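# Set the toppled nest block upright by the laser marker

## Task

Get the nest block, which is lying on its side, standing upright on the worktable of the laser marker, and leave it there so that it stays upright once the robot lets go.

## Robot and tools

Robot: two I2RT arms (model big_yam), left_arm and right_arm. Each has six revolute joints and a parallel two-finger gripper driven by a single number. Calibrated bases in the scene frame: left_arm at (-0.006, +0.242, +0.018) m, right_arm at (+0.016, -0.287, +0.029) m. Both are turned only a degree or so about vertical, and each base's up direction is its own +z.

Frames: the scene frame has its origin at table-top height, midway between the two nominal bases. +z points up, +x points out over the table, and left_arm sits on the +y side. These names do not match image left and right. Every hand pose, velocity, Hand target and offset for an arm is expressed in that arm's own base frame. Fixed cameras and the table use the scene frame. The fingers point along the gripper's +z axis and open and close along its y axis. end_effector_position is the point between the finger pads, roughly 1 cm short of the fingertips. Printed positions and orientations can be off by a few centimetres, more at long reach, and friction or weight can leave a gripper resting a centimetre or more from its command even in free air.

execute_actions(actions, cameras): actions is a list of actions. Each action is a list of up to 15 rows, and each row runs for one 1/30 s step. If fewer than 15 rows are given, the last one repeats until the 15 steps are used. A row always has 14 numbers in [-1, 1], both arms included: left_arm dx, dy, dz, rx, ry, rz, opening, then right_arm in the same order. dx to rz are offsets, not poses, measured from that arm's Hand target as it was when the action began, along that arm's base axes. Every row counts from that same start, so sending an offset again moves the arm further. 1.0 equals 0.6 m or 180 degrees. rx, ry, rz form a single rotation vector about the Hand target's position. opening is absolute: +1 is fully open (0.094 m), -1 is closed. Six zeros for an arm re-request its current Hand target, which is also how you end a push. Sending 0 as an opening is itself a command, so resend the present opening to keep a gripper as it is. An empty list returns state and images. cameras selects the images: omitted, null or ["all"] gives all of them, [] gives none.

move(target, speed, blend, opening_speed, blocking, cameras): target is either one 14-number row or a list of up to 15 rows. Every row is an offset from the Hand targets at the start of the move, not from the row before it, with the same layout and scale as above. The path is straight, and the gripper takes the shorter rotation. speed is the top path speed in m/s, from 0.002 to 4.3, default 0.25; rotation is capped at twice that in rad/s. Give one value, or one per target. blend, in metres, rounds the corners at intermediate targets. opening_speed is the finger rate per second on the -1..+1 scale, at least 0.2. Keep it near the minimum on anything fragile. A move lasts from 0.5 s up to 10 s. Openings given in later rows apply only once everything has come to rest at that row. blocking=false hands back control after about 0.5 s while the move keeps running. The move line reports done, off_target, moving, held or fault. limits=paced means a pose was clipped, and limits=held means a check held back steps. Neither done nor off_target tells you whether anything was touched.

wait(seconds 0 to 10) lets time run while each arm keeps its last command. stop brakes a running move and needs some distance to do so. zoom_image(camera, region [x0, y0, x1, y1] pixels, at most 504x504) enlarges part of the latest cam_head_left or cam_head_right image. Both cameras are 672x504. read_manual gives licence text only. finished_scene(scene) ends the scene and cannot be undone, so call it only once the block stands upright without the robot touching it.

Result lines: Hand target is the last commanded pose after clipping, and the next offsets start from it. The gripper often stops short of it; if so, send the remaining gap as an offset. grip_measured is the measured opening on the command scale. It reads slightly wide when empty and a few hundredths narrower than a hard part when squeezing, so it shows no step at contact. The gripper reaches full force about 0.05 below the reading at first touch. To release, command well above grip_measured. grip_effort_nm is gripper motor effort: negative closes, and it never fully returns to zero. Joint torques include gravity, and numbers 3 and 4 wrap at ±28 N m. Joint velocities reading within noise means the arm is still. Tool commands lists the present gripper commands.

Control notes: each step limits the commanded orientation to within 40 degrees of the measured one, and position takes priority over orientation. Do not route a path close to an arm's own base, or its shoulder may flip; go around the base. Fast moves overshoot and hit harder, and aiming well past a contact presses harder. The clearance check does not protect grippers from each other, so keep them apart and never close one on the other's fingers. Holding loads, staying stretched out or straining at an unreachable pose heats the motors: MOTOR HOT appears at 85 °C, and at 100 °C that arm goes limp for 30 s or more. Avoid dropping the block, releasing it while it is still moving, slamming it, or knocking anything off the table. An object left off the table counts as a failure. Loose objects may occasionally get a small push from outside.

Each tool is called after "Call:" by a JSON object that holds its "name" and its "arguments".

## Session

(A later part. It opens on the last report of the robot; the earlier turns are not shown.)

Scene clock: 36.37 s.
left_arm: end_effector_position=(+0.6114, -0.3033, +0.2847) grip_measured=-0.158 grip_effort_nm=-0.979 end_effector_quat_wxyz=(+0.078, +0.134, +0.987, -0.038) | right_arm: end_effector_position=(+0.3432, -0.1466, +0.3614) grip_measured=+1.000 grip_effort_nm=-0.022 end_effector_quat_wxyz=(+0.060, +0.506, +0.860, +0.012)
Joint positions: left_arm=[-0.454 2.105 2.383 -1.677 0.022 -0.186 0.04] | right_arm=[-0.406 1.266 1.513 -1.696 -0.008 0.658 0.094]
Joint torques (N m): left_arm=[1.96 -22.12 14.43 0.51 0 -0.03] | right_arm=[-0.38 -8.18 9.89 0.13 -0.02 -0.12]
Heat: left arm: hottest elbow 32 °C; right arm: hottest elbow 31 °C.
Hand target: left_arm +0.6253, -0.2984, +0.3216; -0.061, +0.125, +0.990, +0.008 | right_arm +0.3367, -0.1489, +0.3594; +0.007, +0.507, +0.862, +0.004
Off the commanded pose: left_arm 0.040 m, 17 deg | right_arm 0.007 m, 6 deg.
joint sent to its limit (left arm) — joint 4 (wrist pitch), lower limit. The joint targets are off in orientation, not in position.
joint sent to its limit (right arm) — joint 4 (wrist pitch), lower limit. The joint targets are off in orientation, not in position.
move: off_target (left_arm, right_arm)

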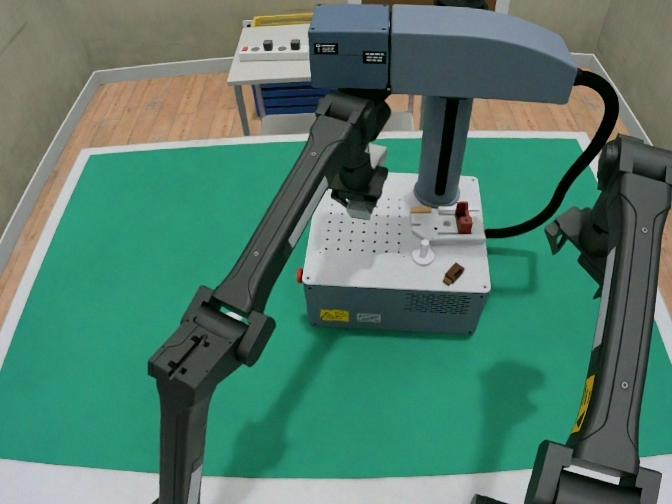

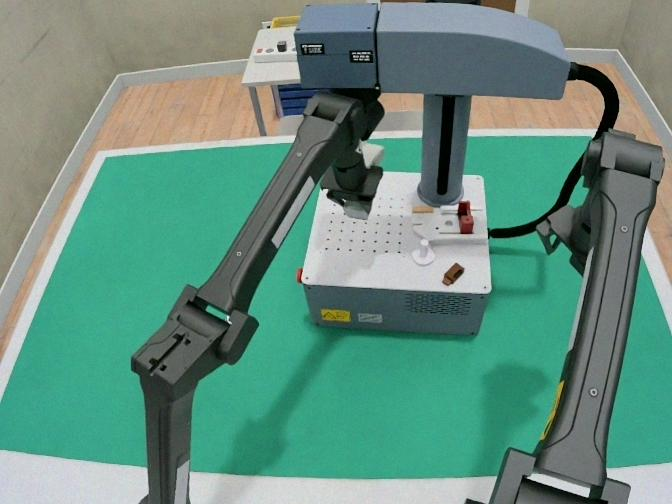

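Call:
{"name": "move", "arguments": {"target": [0.02,0,-0.1,0,0,0,-0.3, 0,0,0,0,0,0,1], "speed": 0.15}}

Call:
{"name": "zoom_image", "arguments": {"camera": "cam_head_left", "region": [300, 130, 440, 270]}}

Call:
{"name": "zoom_image", "arguments": {"camera": "cam_head_right", "region": [300, 130, 440, 270]}}

Scene clock: 39.47 s.
left_arm: end_effector_position=(+0.6230, -0.3027, +0.2321) grip_measured=-0.158 grip_effort_nm=-0.984 end_effector_quat_wxyz=(+0.041, +0.130, +0.990, -0.025) | right_arm: end_effector_position=(+0.3432, -0.1466, +0.3614) grip_measured=+1.000 grip_effort_nm=-0.027 end_effector_quat_wxyz=(+0.060, +0.506, +0.860, +0.012)
Joint positions: left_arm=[-0.446 2.184 2.383 -1.677 0.022 -0.186 0.04] | right_arm=[-0.406 1.266 1.513 -1.696 -0.008 0.658 0.094]
Joint torques (N m): left_arm=[1.96 -22.65 13.49 0.36 -0.04 0.06] | right_arm=[-0.15 -8.59 9.94 0.1 -0.01 -0.15]
Heat: left arm: hottest elbow 32 °C; right arm: hottest elbow 31 °C.
Hand target: left_arm +0.6373, -0.2985, +0.2617; -0.061, +0.125, +0.990, +0.008 | right_arm +0.3367, -0.1489, +0.3594; +0.007, +0.507, +0.862, +0.004
Off the commanded pose: left_arm 0.033 m, 12 deg | right_arm 0.007 m, 6 deg.
joint sent to its limit (left arm) — joint 4 (wrist pitch), lower limit. The joint targets are off in orientation, not in position.
joint sent to its limit (right arm) — joint 4 (wrist pitch), lower limit. The joint targets are off in orientation, not in position.
move: off_target (left_arm, right_arm)

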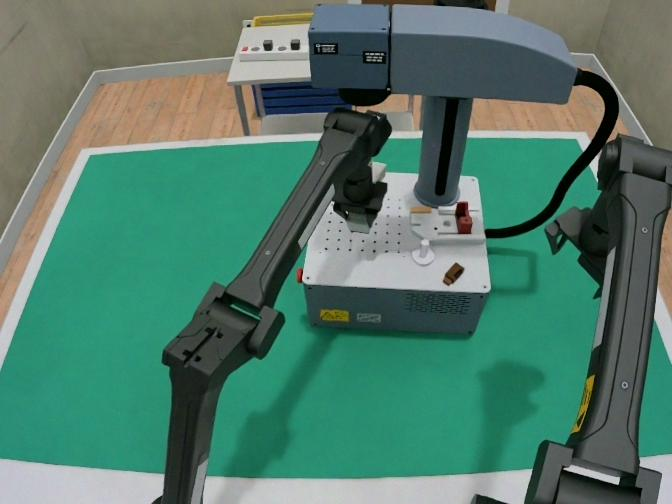

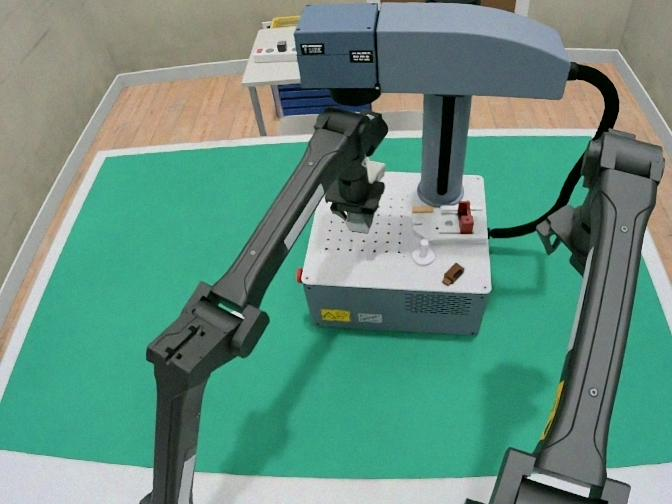

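Scaled by 3.600 (camera's finer frame: 960x720).

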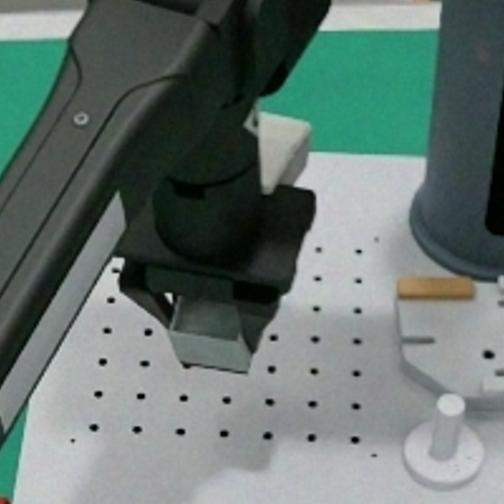

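Scaled by 3.600 (camera's finer frame: 960x720).

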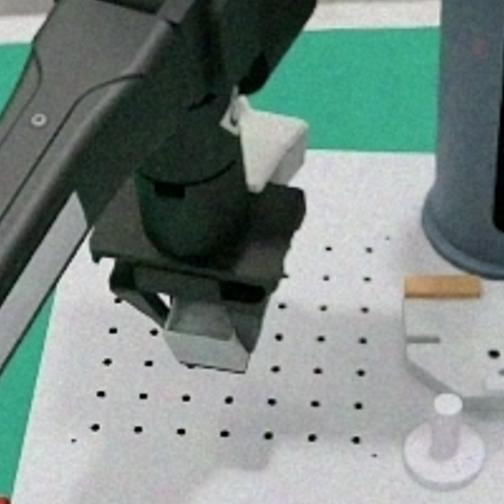

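Call:
{"name": "move", "arguments": {"target": [0,0,-0.04,0,0,0,-0.3, 0,0,0,0,0,0,1], "speed": 0.06}}

Call:
{"name": "zoom_image", "arguments": {"camera": "cam_head_left", "region": [300, 130, 440, 270]}}

Call:
{"name": "zoom_image", "arguments": {"camera": "cam_head_right", "region": [300, 130, 440, 270]}}

Scene clock: 42.63 s.
left_arm: end_effector_position=(+0.6248, -0.3036, +0.2177) grip_measured=-0.158 grip_effort_nm=-0.974 end_effector_quat_wxyz=(+0.031, +0.130, +0.991, -0.022) | right_arm: end_effector_position=(+0.3432, -0.1466, +0.3614) grip_measured=+1.000 grip_effort_nm=-0.022 end_effector_quat_wxyz=(+0.060, +0.506, +0.860, +0.012)
Joint positions: left_arm=[-0.446 2.205 2.383 -1.677 0.022 -0.186 0.04] | right_arm=[-0.406 1.266 1.513 -1.696 -0.008 0.658 0.094]
Joint torques (N m): left_arm=[1.96 -22.77 12.41 0.31 -0.04 0.08] | right_arm=[0.62 -8.23 9.69 0.28 -0.08 -0.13]
Heat: left arm: hottest elbow 33 °C; right arm: hottest elbow 32 °C.
Hand target: left_arm +0.6372, -0.2985, +0.2378; -0.061, +0.125, +0.990, +0.008 | right_arm +0.3367, -0.1489, +0.3594; +0.007, +0.507, +0.862, +0.004
Off the commanded pose: left_arm 0.024 m, 11 deg | right_arm 0.007 m, 6 deg.
joint sent to its limit (left arm) — joint 4 (wrist pitch), lower limit. The joint targets are off in orientation, not in position.
joint sent to its limit (right arm) — joint 4 (wrist pitch), lower limit. The joint targets are off in orientation, not in position.
move: off_target (left_arm, right_arm)

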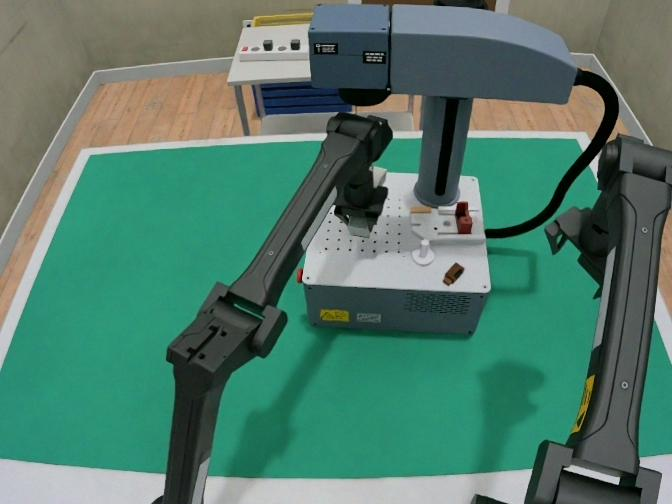

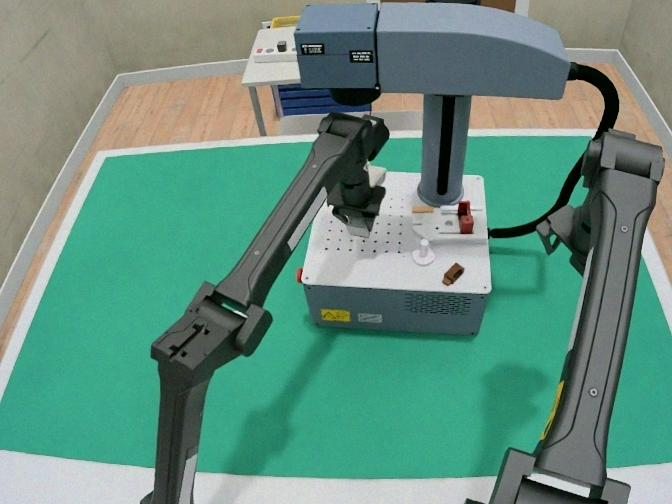

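Scaled by 3.600 (camera's finer frame: 960x720).

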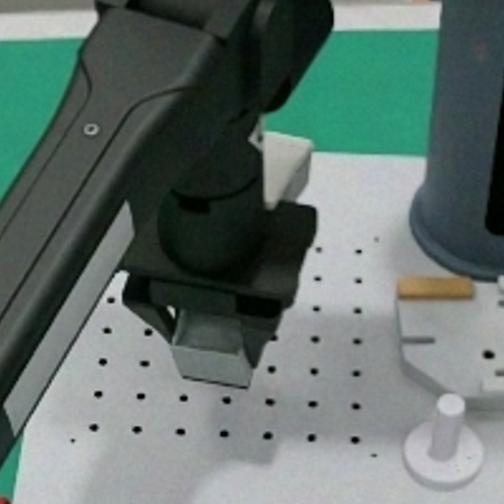

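Scaled by 3.600 (camera's finer frame: 960x720).

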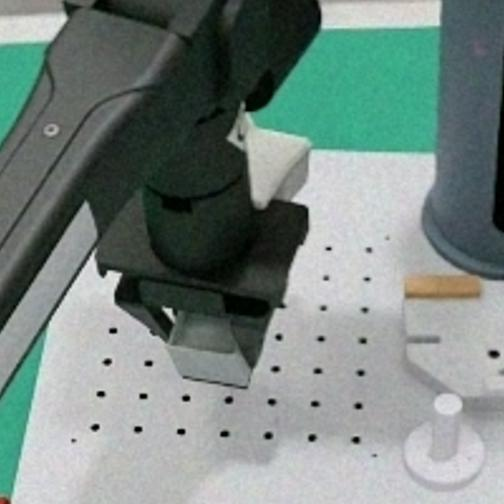

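Call:
{"name": "move", "arguments": {"target": [0,0,-0.025,0,0,0,-0.3, 0,0,0,0,0,0,1], "speed": 0.04, "cameras": []}}

Call:
{"name": "move", "arguments": {"target": [0,0,-0.015,0,0,0,-0.3, 0,0,0,0,0,0,1], "speed": 0.04}}

Call:
{"name": "zoom_image", "arguments": {"camera": "cam_head_left", "region": [300, 130, 440, 270]}}

Call:
{"name": "zoom_image", "arguments": {"camera": "cam_head_right", "region": [300, 130, 440, 270]}}

Scene clock: 46.33 s.
left_arm: end_effector_position=(+0.6260, -0.3042, +0.2064) grip_measured=-0.158 grip_effort_nm=-0.979 end_effector_quat_wxyz=(+0.023, +0.130, +0.991, -0.019) | right_arm: end_effector_position=(+0.3432, -0.1466, +0.3614) grip_measured=+1.000 grip_effort_nm=-0.022 end_effector_quat_wxyz=(+0.060, +0.506, +0.860, +0.012)
Joint positions: left_arm=[-0.446 2.222 2.383 -1.677 0.022 -0.186 0.04] | right_arm=[-0.406 1.266 1.513 -1.696 -0.008 0.658 0.094]
Joint torques (N m): left_arm=[1.96 -22.89 11.78 0.25 -0.05 0.08] | right_arm=[0.26 -9 9.92 0.03 -0.11 -0.18]
Heat: left arm: hottest elbow 33 °C; right arm: hottest elbow 32 °C.
Hand target: left_arm +0.6373, -0.2985, +0.2226; -0.061, +0.125, +0.990, +0.008 | right_arm +0.3367, -0.1489, +0.3594; +0.007, +0.507, +0.862, +0.004
Off the commanded pose: left_arm 0.021 m, 10 deg | right_arm 0.007 m, 6 deg.
joint sent to its limit (left arm) — joint 4 (wrist pitch), lower limit. The joint targets are off in orientation, not in position.
joint sent to its limit (right arm) — joint 4 (wrist pitch), lower limit. The joint targets are off in orientation, not in position.
move: off_target (left_arm, right_arm)

Scene clock: 49.23 s.
left_arm: end_effector_position=(+0.6267, -0.3045, +0.1995) grip_measured=-0.158 grip_effort_nm=-0.974 end_effector_quat_wxyz=(+0.018, +0.130, +0.991, -0.018) | right_arm: end_effector_position=(+0.3432, -0.1466, +0.3614) grip_measured=+1.000 grip_effort_nm=-0.032 end_effector_quat_wxyz=(+0.060, +0.506, +0.860, +0.012)
Joint positions: left_arm=[-0.446 2.232 2.383 -1.677 0.022 -0.186 0.04] | right_arm=[-0.406 1.266 1.513 -1.696 -0.008 0.658 0.094]
Joint torques (N m): left_arm=[1.85 -22.65 11.44 0.25 -0.06 0.09] | right_arm=[-0.62 -8.12 9.87 0.16 -0.04 -0.1]
Heat: left arm: hottest elbow 33 °C; right arm: hottest elbow 32 °C.
Hand target: left_arm +0.6373, -0.2985, +0.2137; -0.061, +0.125, +0.990, +0.008 | right_arm +0.3367, -0.1489, +0.3594; +0.007, +0.507, +0.862, +0.004
Off the commanded pose: left_arm 0.019 m, 10 deg | right_arm 0.007 m, 6 deg.
joint sent to its limit (left arm) — joint 4 (wrist pitch), lower limit. The joint targets are off in orientation, not in position.
joint sent to its limit (right arm) — joint 4 (wrist pitch), lower limit. The joint targets are off in orientation, not in position.
move: off_target (left_arm, right_arm)

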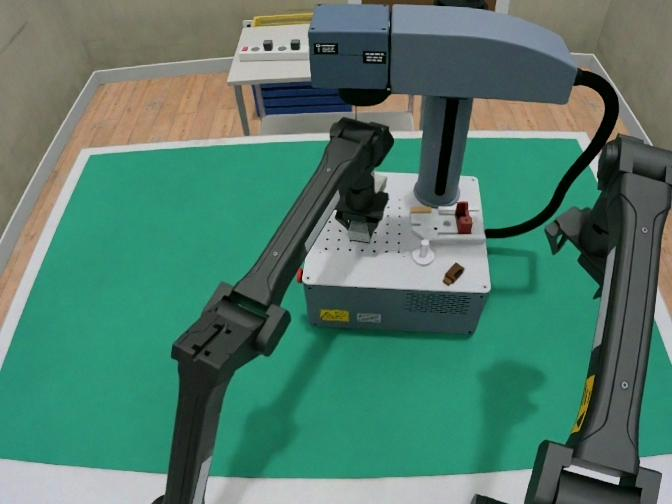

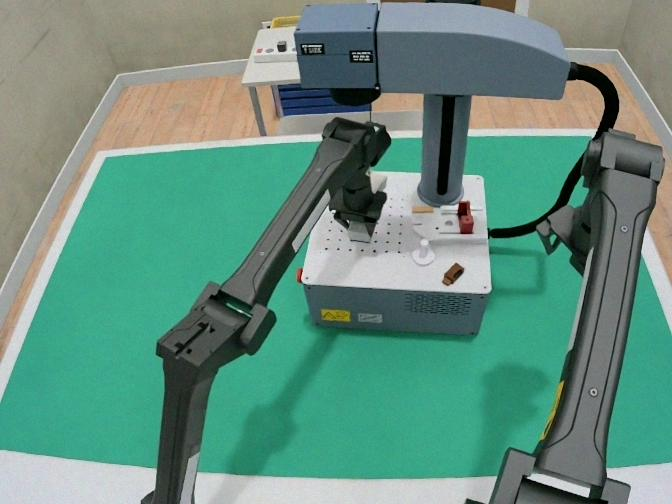

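Scaled by 3.600 (camera's finer frame: 960x720).

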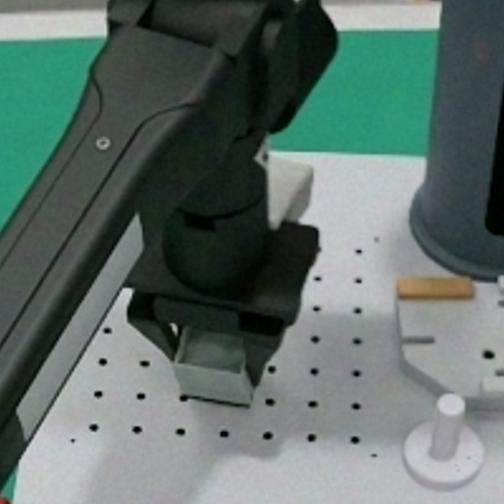

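Scaled by 3.600 (camera's finer frame: 960x720).

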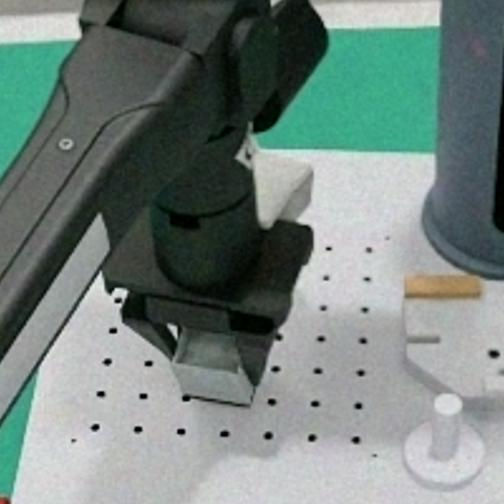

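Call:
{"name": "move", "arguments": {"target": [0,0,-0.018,0,0,0,-0.3, 0,0,0,0,0,0,1], "speed": 0.03, "cameras": []}}

Call:
{"name": "move", "arguments": {"target": [0,0,-0.015,0,0,0,-0.3, 0,0,0,0,0,0,1], "speed": 0.03}}

Call:
{"name": "zoom_image", "arguments": {"camera": "cam_head_left", "region": [300, 130, 440, 270]}}

Call:
{"name": "zoom_image", "arguments": {"camera": "cam_head_right", "region": [300, 130, 440, 270]}}

Scene clock: 53.53 s.
left_arm: end_effector_position=(+0.6272, -0.3047, +0.1936) grip_measured=-0.158 grip_effort_nm=-0.974 end_effector_quat_wxyz=(+0.014, +0.130, +0.991, -0.016) | right_arm: end_effector_position=(+0.3432, -0.1466, +0.3614) grip_measured=+1.000 grip_effort_nm=-0.027 end_effector_quat_wxyz=(+0.060, +0.506, +0.860, +0.012)
Joint positions: left_arm=[-0.446 2.241 2.383 -1.677 0.022 -0.186 0.04] | right_arm=[-0.406 1.266 1.513 -1.696 -0.008 0.658 0.094]
Joint torques (N m): left_arm=[1.96 -22.42 11.06 0.23 -0.06 0.08] | right_arm=[0.15 -9.58 9.81 0.39 -0.07 -0.14]
Heat: left arm: hottest elbow 34 °C; right arm: hottest elbow 33 °C.
Hand target: left_arm +0.6373, -0.2985, +0.2028; -0.061, +0.125, +0.990, +0.008 | right_arm +0.3367, -0.1489, +0.3594; +0.007, +0.507, +0.862, +0.004
Off the commanded pose: left_arm 0.015 m, 9 deg | right_arm 0.007 m, 6 deg.
joint sent to its limit (left arm) — joint 4 (wrist pitch), lower limit. The joint targets are off in orientation, not in position.
joint sent to its limit (right arm) — joint 4 (wrist pitch), lower limit. The joint targets are off in orientation, not in position.
move: off_target (left_arm, right_arm)

Scene clock: 56.77 s.
left_arm: end_effector_position=(+0.6273, -0.3048, +0.1928) grip_measured=-0.158 grip_effort_nm=-0.974 end_effector_quat_wxyz=(+0.013, +0.130, +0.991, -0.016) | right_arm: end_effector_position=(+0.3432, -0.1466, +0.3614) grip_measured=+1.000 grip_effort_nm=-0.022 end_effector_quat_wxyz=(+0.060, +0.506, +0.860, +0.012)
Joint positions: left_arm=[-0.446 2.242 2.383 -1.677 0.022 -0.186 0.04] | right_arm=[-0.406 1.266 1.513 -1.696 -0.008 0.658 0.094]
Joint torques (N m): left_arm=[1.96 -21.66 10.8 0.24 -0.07 0.09] | right_arm=[0.03 -8.41 9.63 0.25 -0.03 -0.13]
Heat: left arm: hottest elbow 34 °C; right arm: hottest elbow 33 °C.
Hand target: left_arm +0.6373, -0.2985, +0.1939; -0.061, +0.125, +0.990, +0.008 | right_arm +0.3367, -0.1489, +0.3594; +0.007, +0.507, +0.862, +0.004
Off the commanded pose: left_arm 0.012 m, 9 deg | right_arm 0.007 m, 6 deg.
joint sent to its limit (left arm) — joint 4 (wrist pitch), lower limit. The joint targets are off in orientation, not in position.
joint sent to its limit (right arm) — joint 4 (wrist pitch), lower limit. The joint targets are off in orientation, not in position.
move: off_target (left_arm, right_arm)

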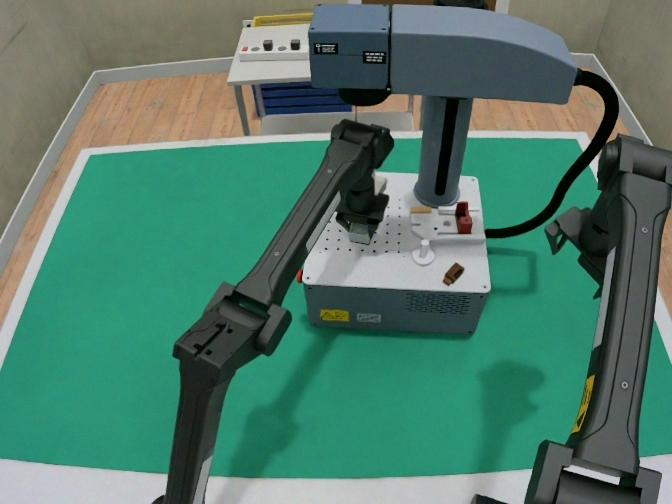

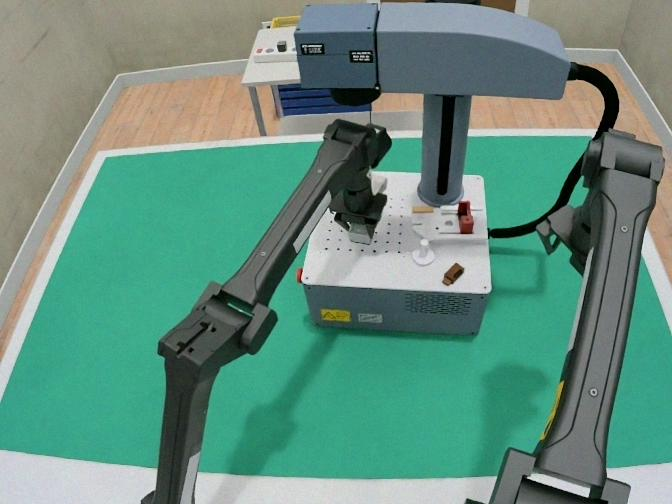

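Scaled by 3.600 (camera's finer frame: 960x720).

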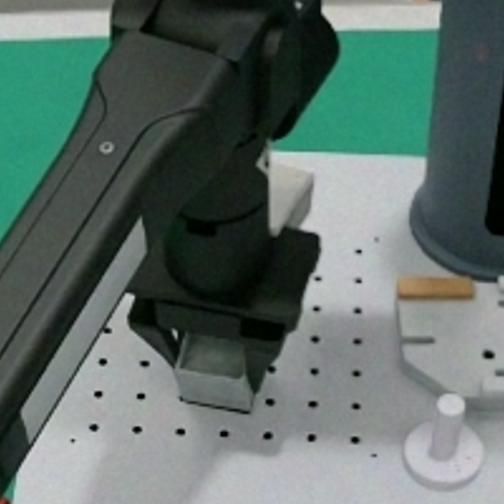

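Scaled by 3.600 (camera's finer frame: 960x720).

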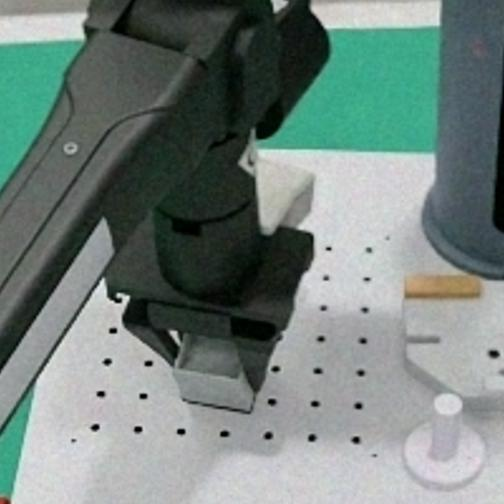

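Call:
{"name": "move", "arguments": {"target": [0,0,0,0,0,0,0.3, 0,0,0,0,0,0,1], "opening_speed": 0.3}}

Call:
{"name": "zoom_image", "arguments": {"camera": "cam_head_left", "region": [300, 130, 440, 270]}}

Call:
{"name": "zoom_image", "arguments": {"camera": "cam_head_right", "region": [300, 130, 440, 270]}}

Scene clock: 60.17 s.
left_arm: end_effector_position=(+0.6277, -0.3051, +0.1871) grip_measured=+0.297 grip_effort_nm=0.154 end_effector_quat_wxyz=(+0.009, +0.130, +0.991, -0.015) | right_arm: end_effector_position=(+0.3432, -0.1466, +0.3614) grip_measured=+1.000 grip_effort_nm=-0.017 end_effector_quat_wxyz=(+0.060, +0.506, +0.860, +0.012)
Joint positions: left_arm=[-0.446 2.251 2.383 -1.677 0.023 -0.186 0.061] | right_arm=[-0.406 1.266 1.513 -1.696 -0.008 0.658 0.094]
Joint torques (N m): left_arm=[1.9 -22.48 10.8 0.18 -0.08 0.1] | right_arm=[-0.26 -9.05 9.95 -0.05 -0.06 -0.12]
Heat: left arm: hottest elbow 34 °C; right arm: hottest elbow 33 °C.
Hand target: left_arm +0.6373, -0.2985, +0.1939; -0.061, +0.125, +0.990, +0.008 | right_arm +0.3367, -0.1489, +0.3594; +0.007, +0.507, +0.862, +0.004
Off the commanded pose: left_arm 0.013 m, 9 deg | right_arm 0.007 m, 6 deg.
joint sent to its limit (left arm) — joint 4 (wrist pitch), lower limit. The joint targets are off in orientation, not in position.
joint sent to its limit (right arm) — joint 4 (wrist pitch), lower limit. The joint targets are off in orientation, not in position.
move: off_target (left_arm, right_arm)

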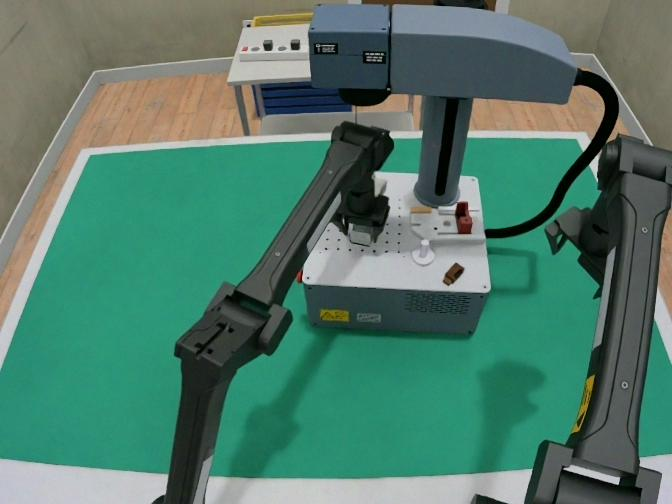

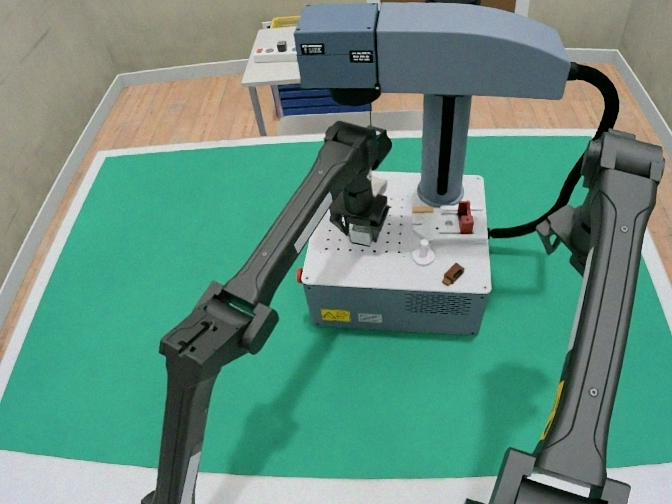

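Scaled by 3.600 (camera's finer frame: 960x720).

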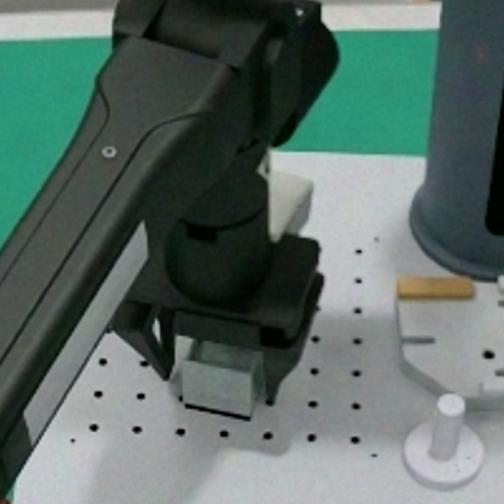

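Scaled by 3.600 (camera's finer frame: 960x720).

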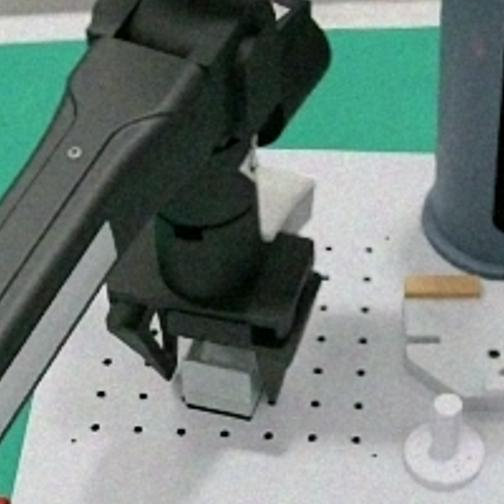

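Call:
{"name": "move", "arguments": {"target": [[0,0,0,0,0,0,0.9, 0,0,0,0,0,0,1],[0,0,0.1,0,0,0,0.9, 0,0,0,0,0,0,1],[-0.25,0.15,0.12,0,0,0,0.9, 0,0,0,0,0,0,1]], "speed": 0.15}}

Call:
{"name": "zoom_image", "arguments": {"camera": "cam_head_left", "region": [300, 180, 420, 300]}}

Scene clock: 63.97 s.
left_arm: end_effector_position=(+0.4889, -0.2180, +0.2616) grip_measured=+0.898 grip_effort_nm=0.154 end_effector_quat_wxyz=(-0.028, +0.128, +0.991, -0.003) | right_arm: end_effector_position=(+0.3432, -0.1466, +0.3614) grip_measured=+1.000 grip_effort_nm=-0.027 end_effector_quat_wxyz=(+0.060, +0.506, +0.860, +0.012)
Joint positions: left_arm=[-0.412 1.78 1.833 -1.677 0.021 -0.155 0.089] | right_arm=[-0.406 1.266 1.513 -1.696 -0.008 0.658 0.094]
Joint torques (N m): left_arm=[1.9 -18.43 7.71 0.08 -0.2 0.13] | right_arm=[0.32 -8.88 9.62 0.06 -0.08 -0.14]
Heat: left arm: hottest elbow 34 °C; right arm: hottest elbow 33 °C.
Hand target: left_arm +0.4873, -0.2085, +0.2659; -0.061, +0.125, +0.990, +0.008 | right_arm +0.3367, -0.1489, +0.3594; +0.007, +0.507, +0.862, +0.004
Off the commanded pose: left_arm 0.011 m, 4 deg | right_arm 0.007 m, 6 deg.
joint sent to its limit (left arm) — joint 4 (wrist pitch), lower limit. The joint targets are off in orientation, not in position.
joint sent to its limit (right arm) — joint 4 (wrist pitch), lower limit. The joint targets are off in orientation, not in position.
move: off_target (left_arm, right_arm)

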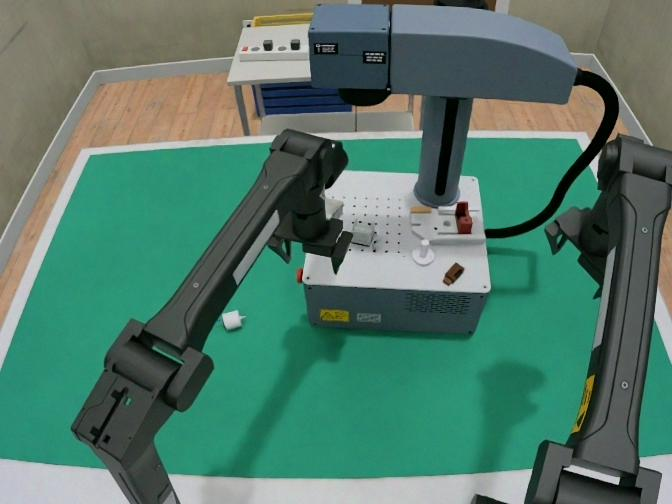

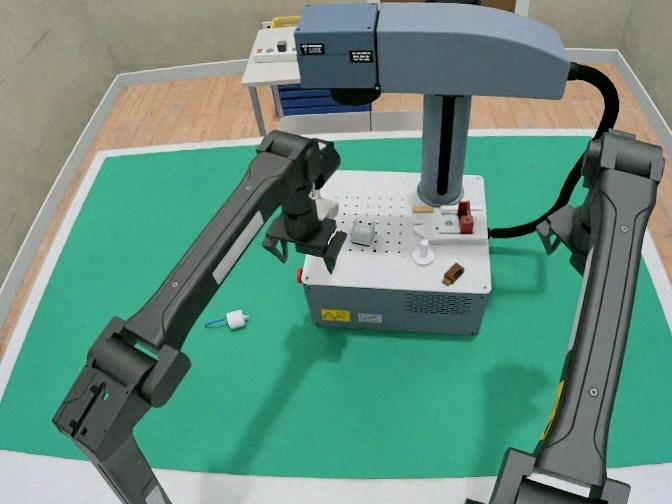

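Scaled by 4.200 (camera's finer frame: 960x720).

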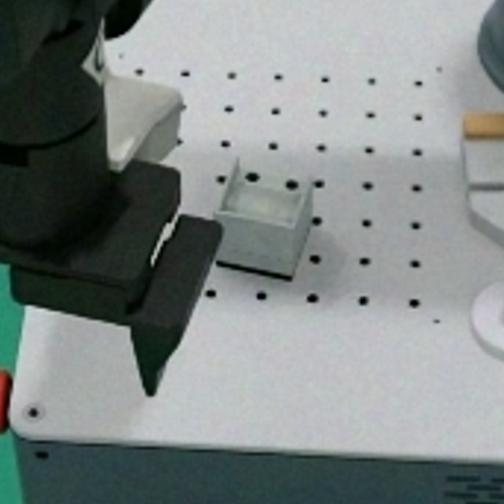

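Box upright on its black sole.

Call:
{"name": "finished_scene", "arguments": {"scene": 1}}

The scene is finished: the task was done.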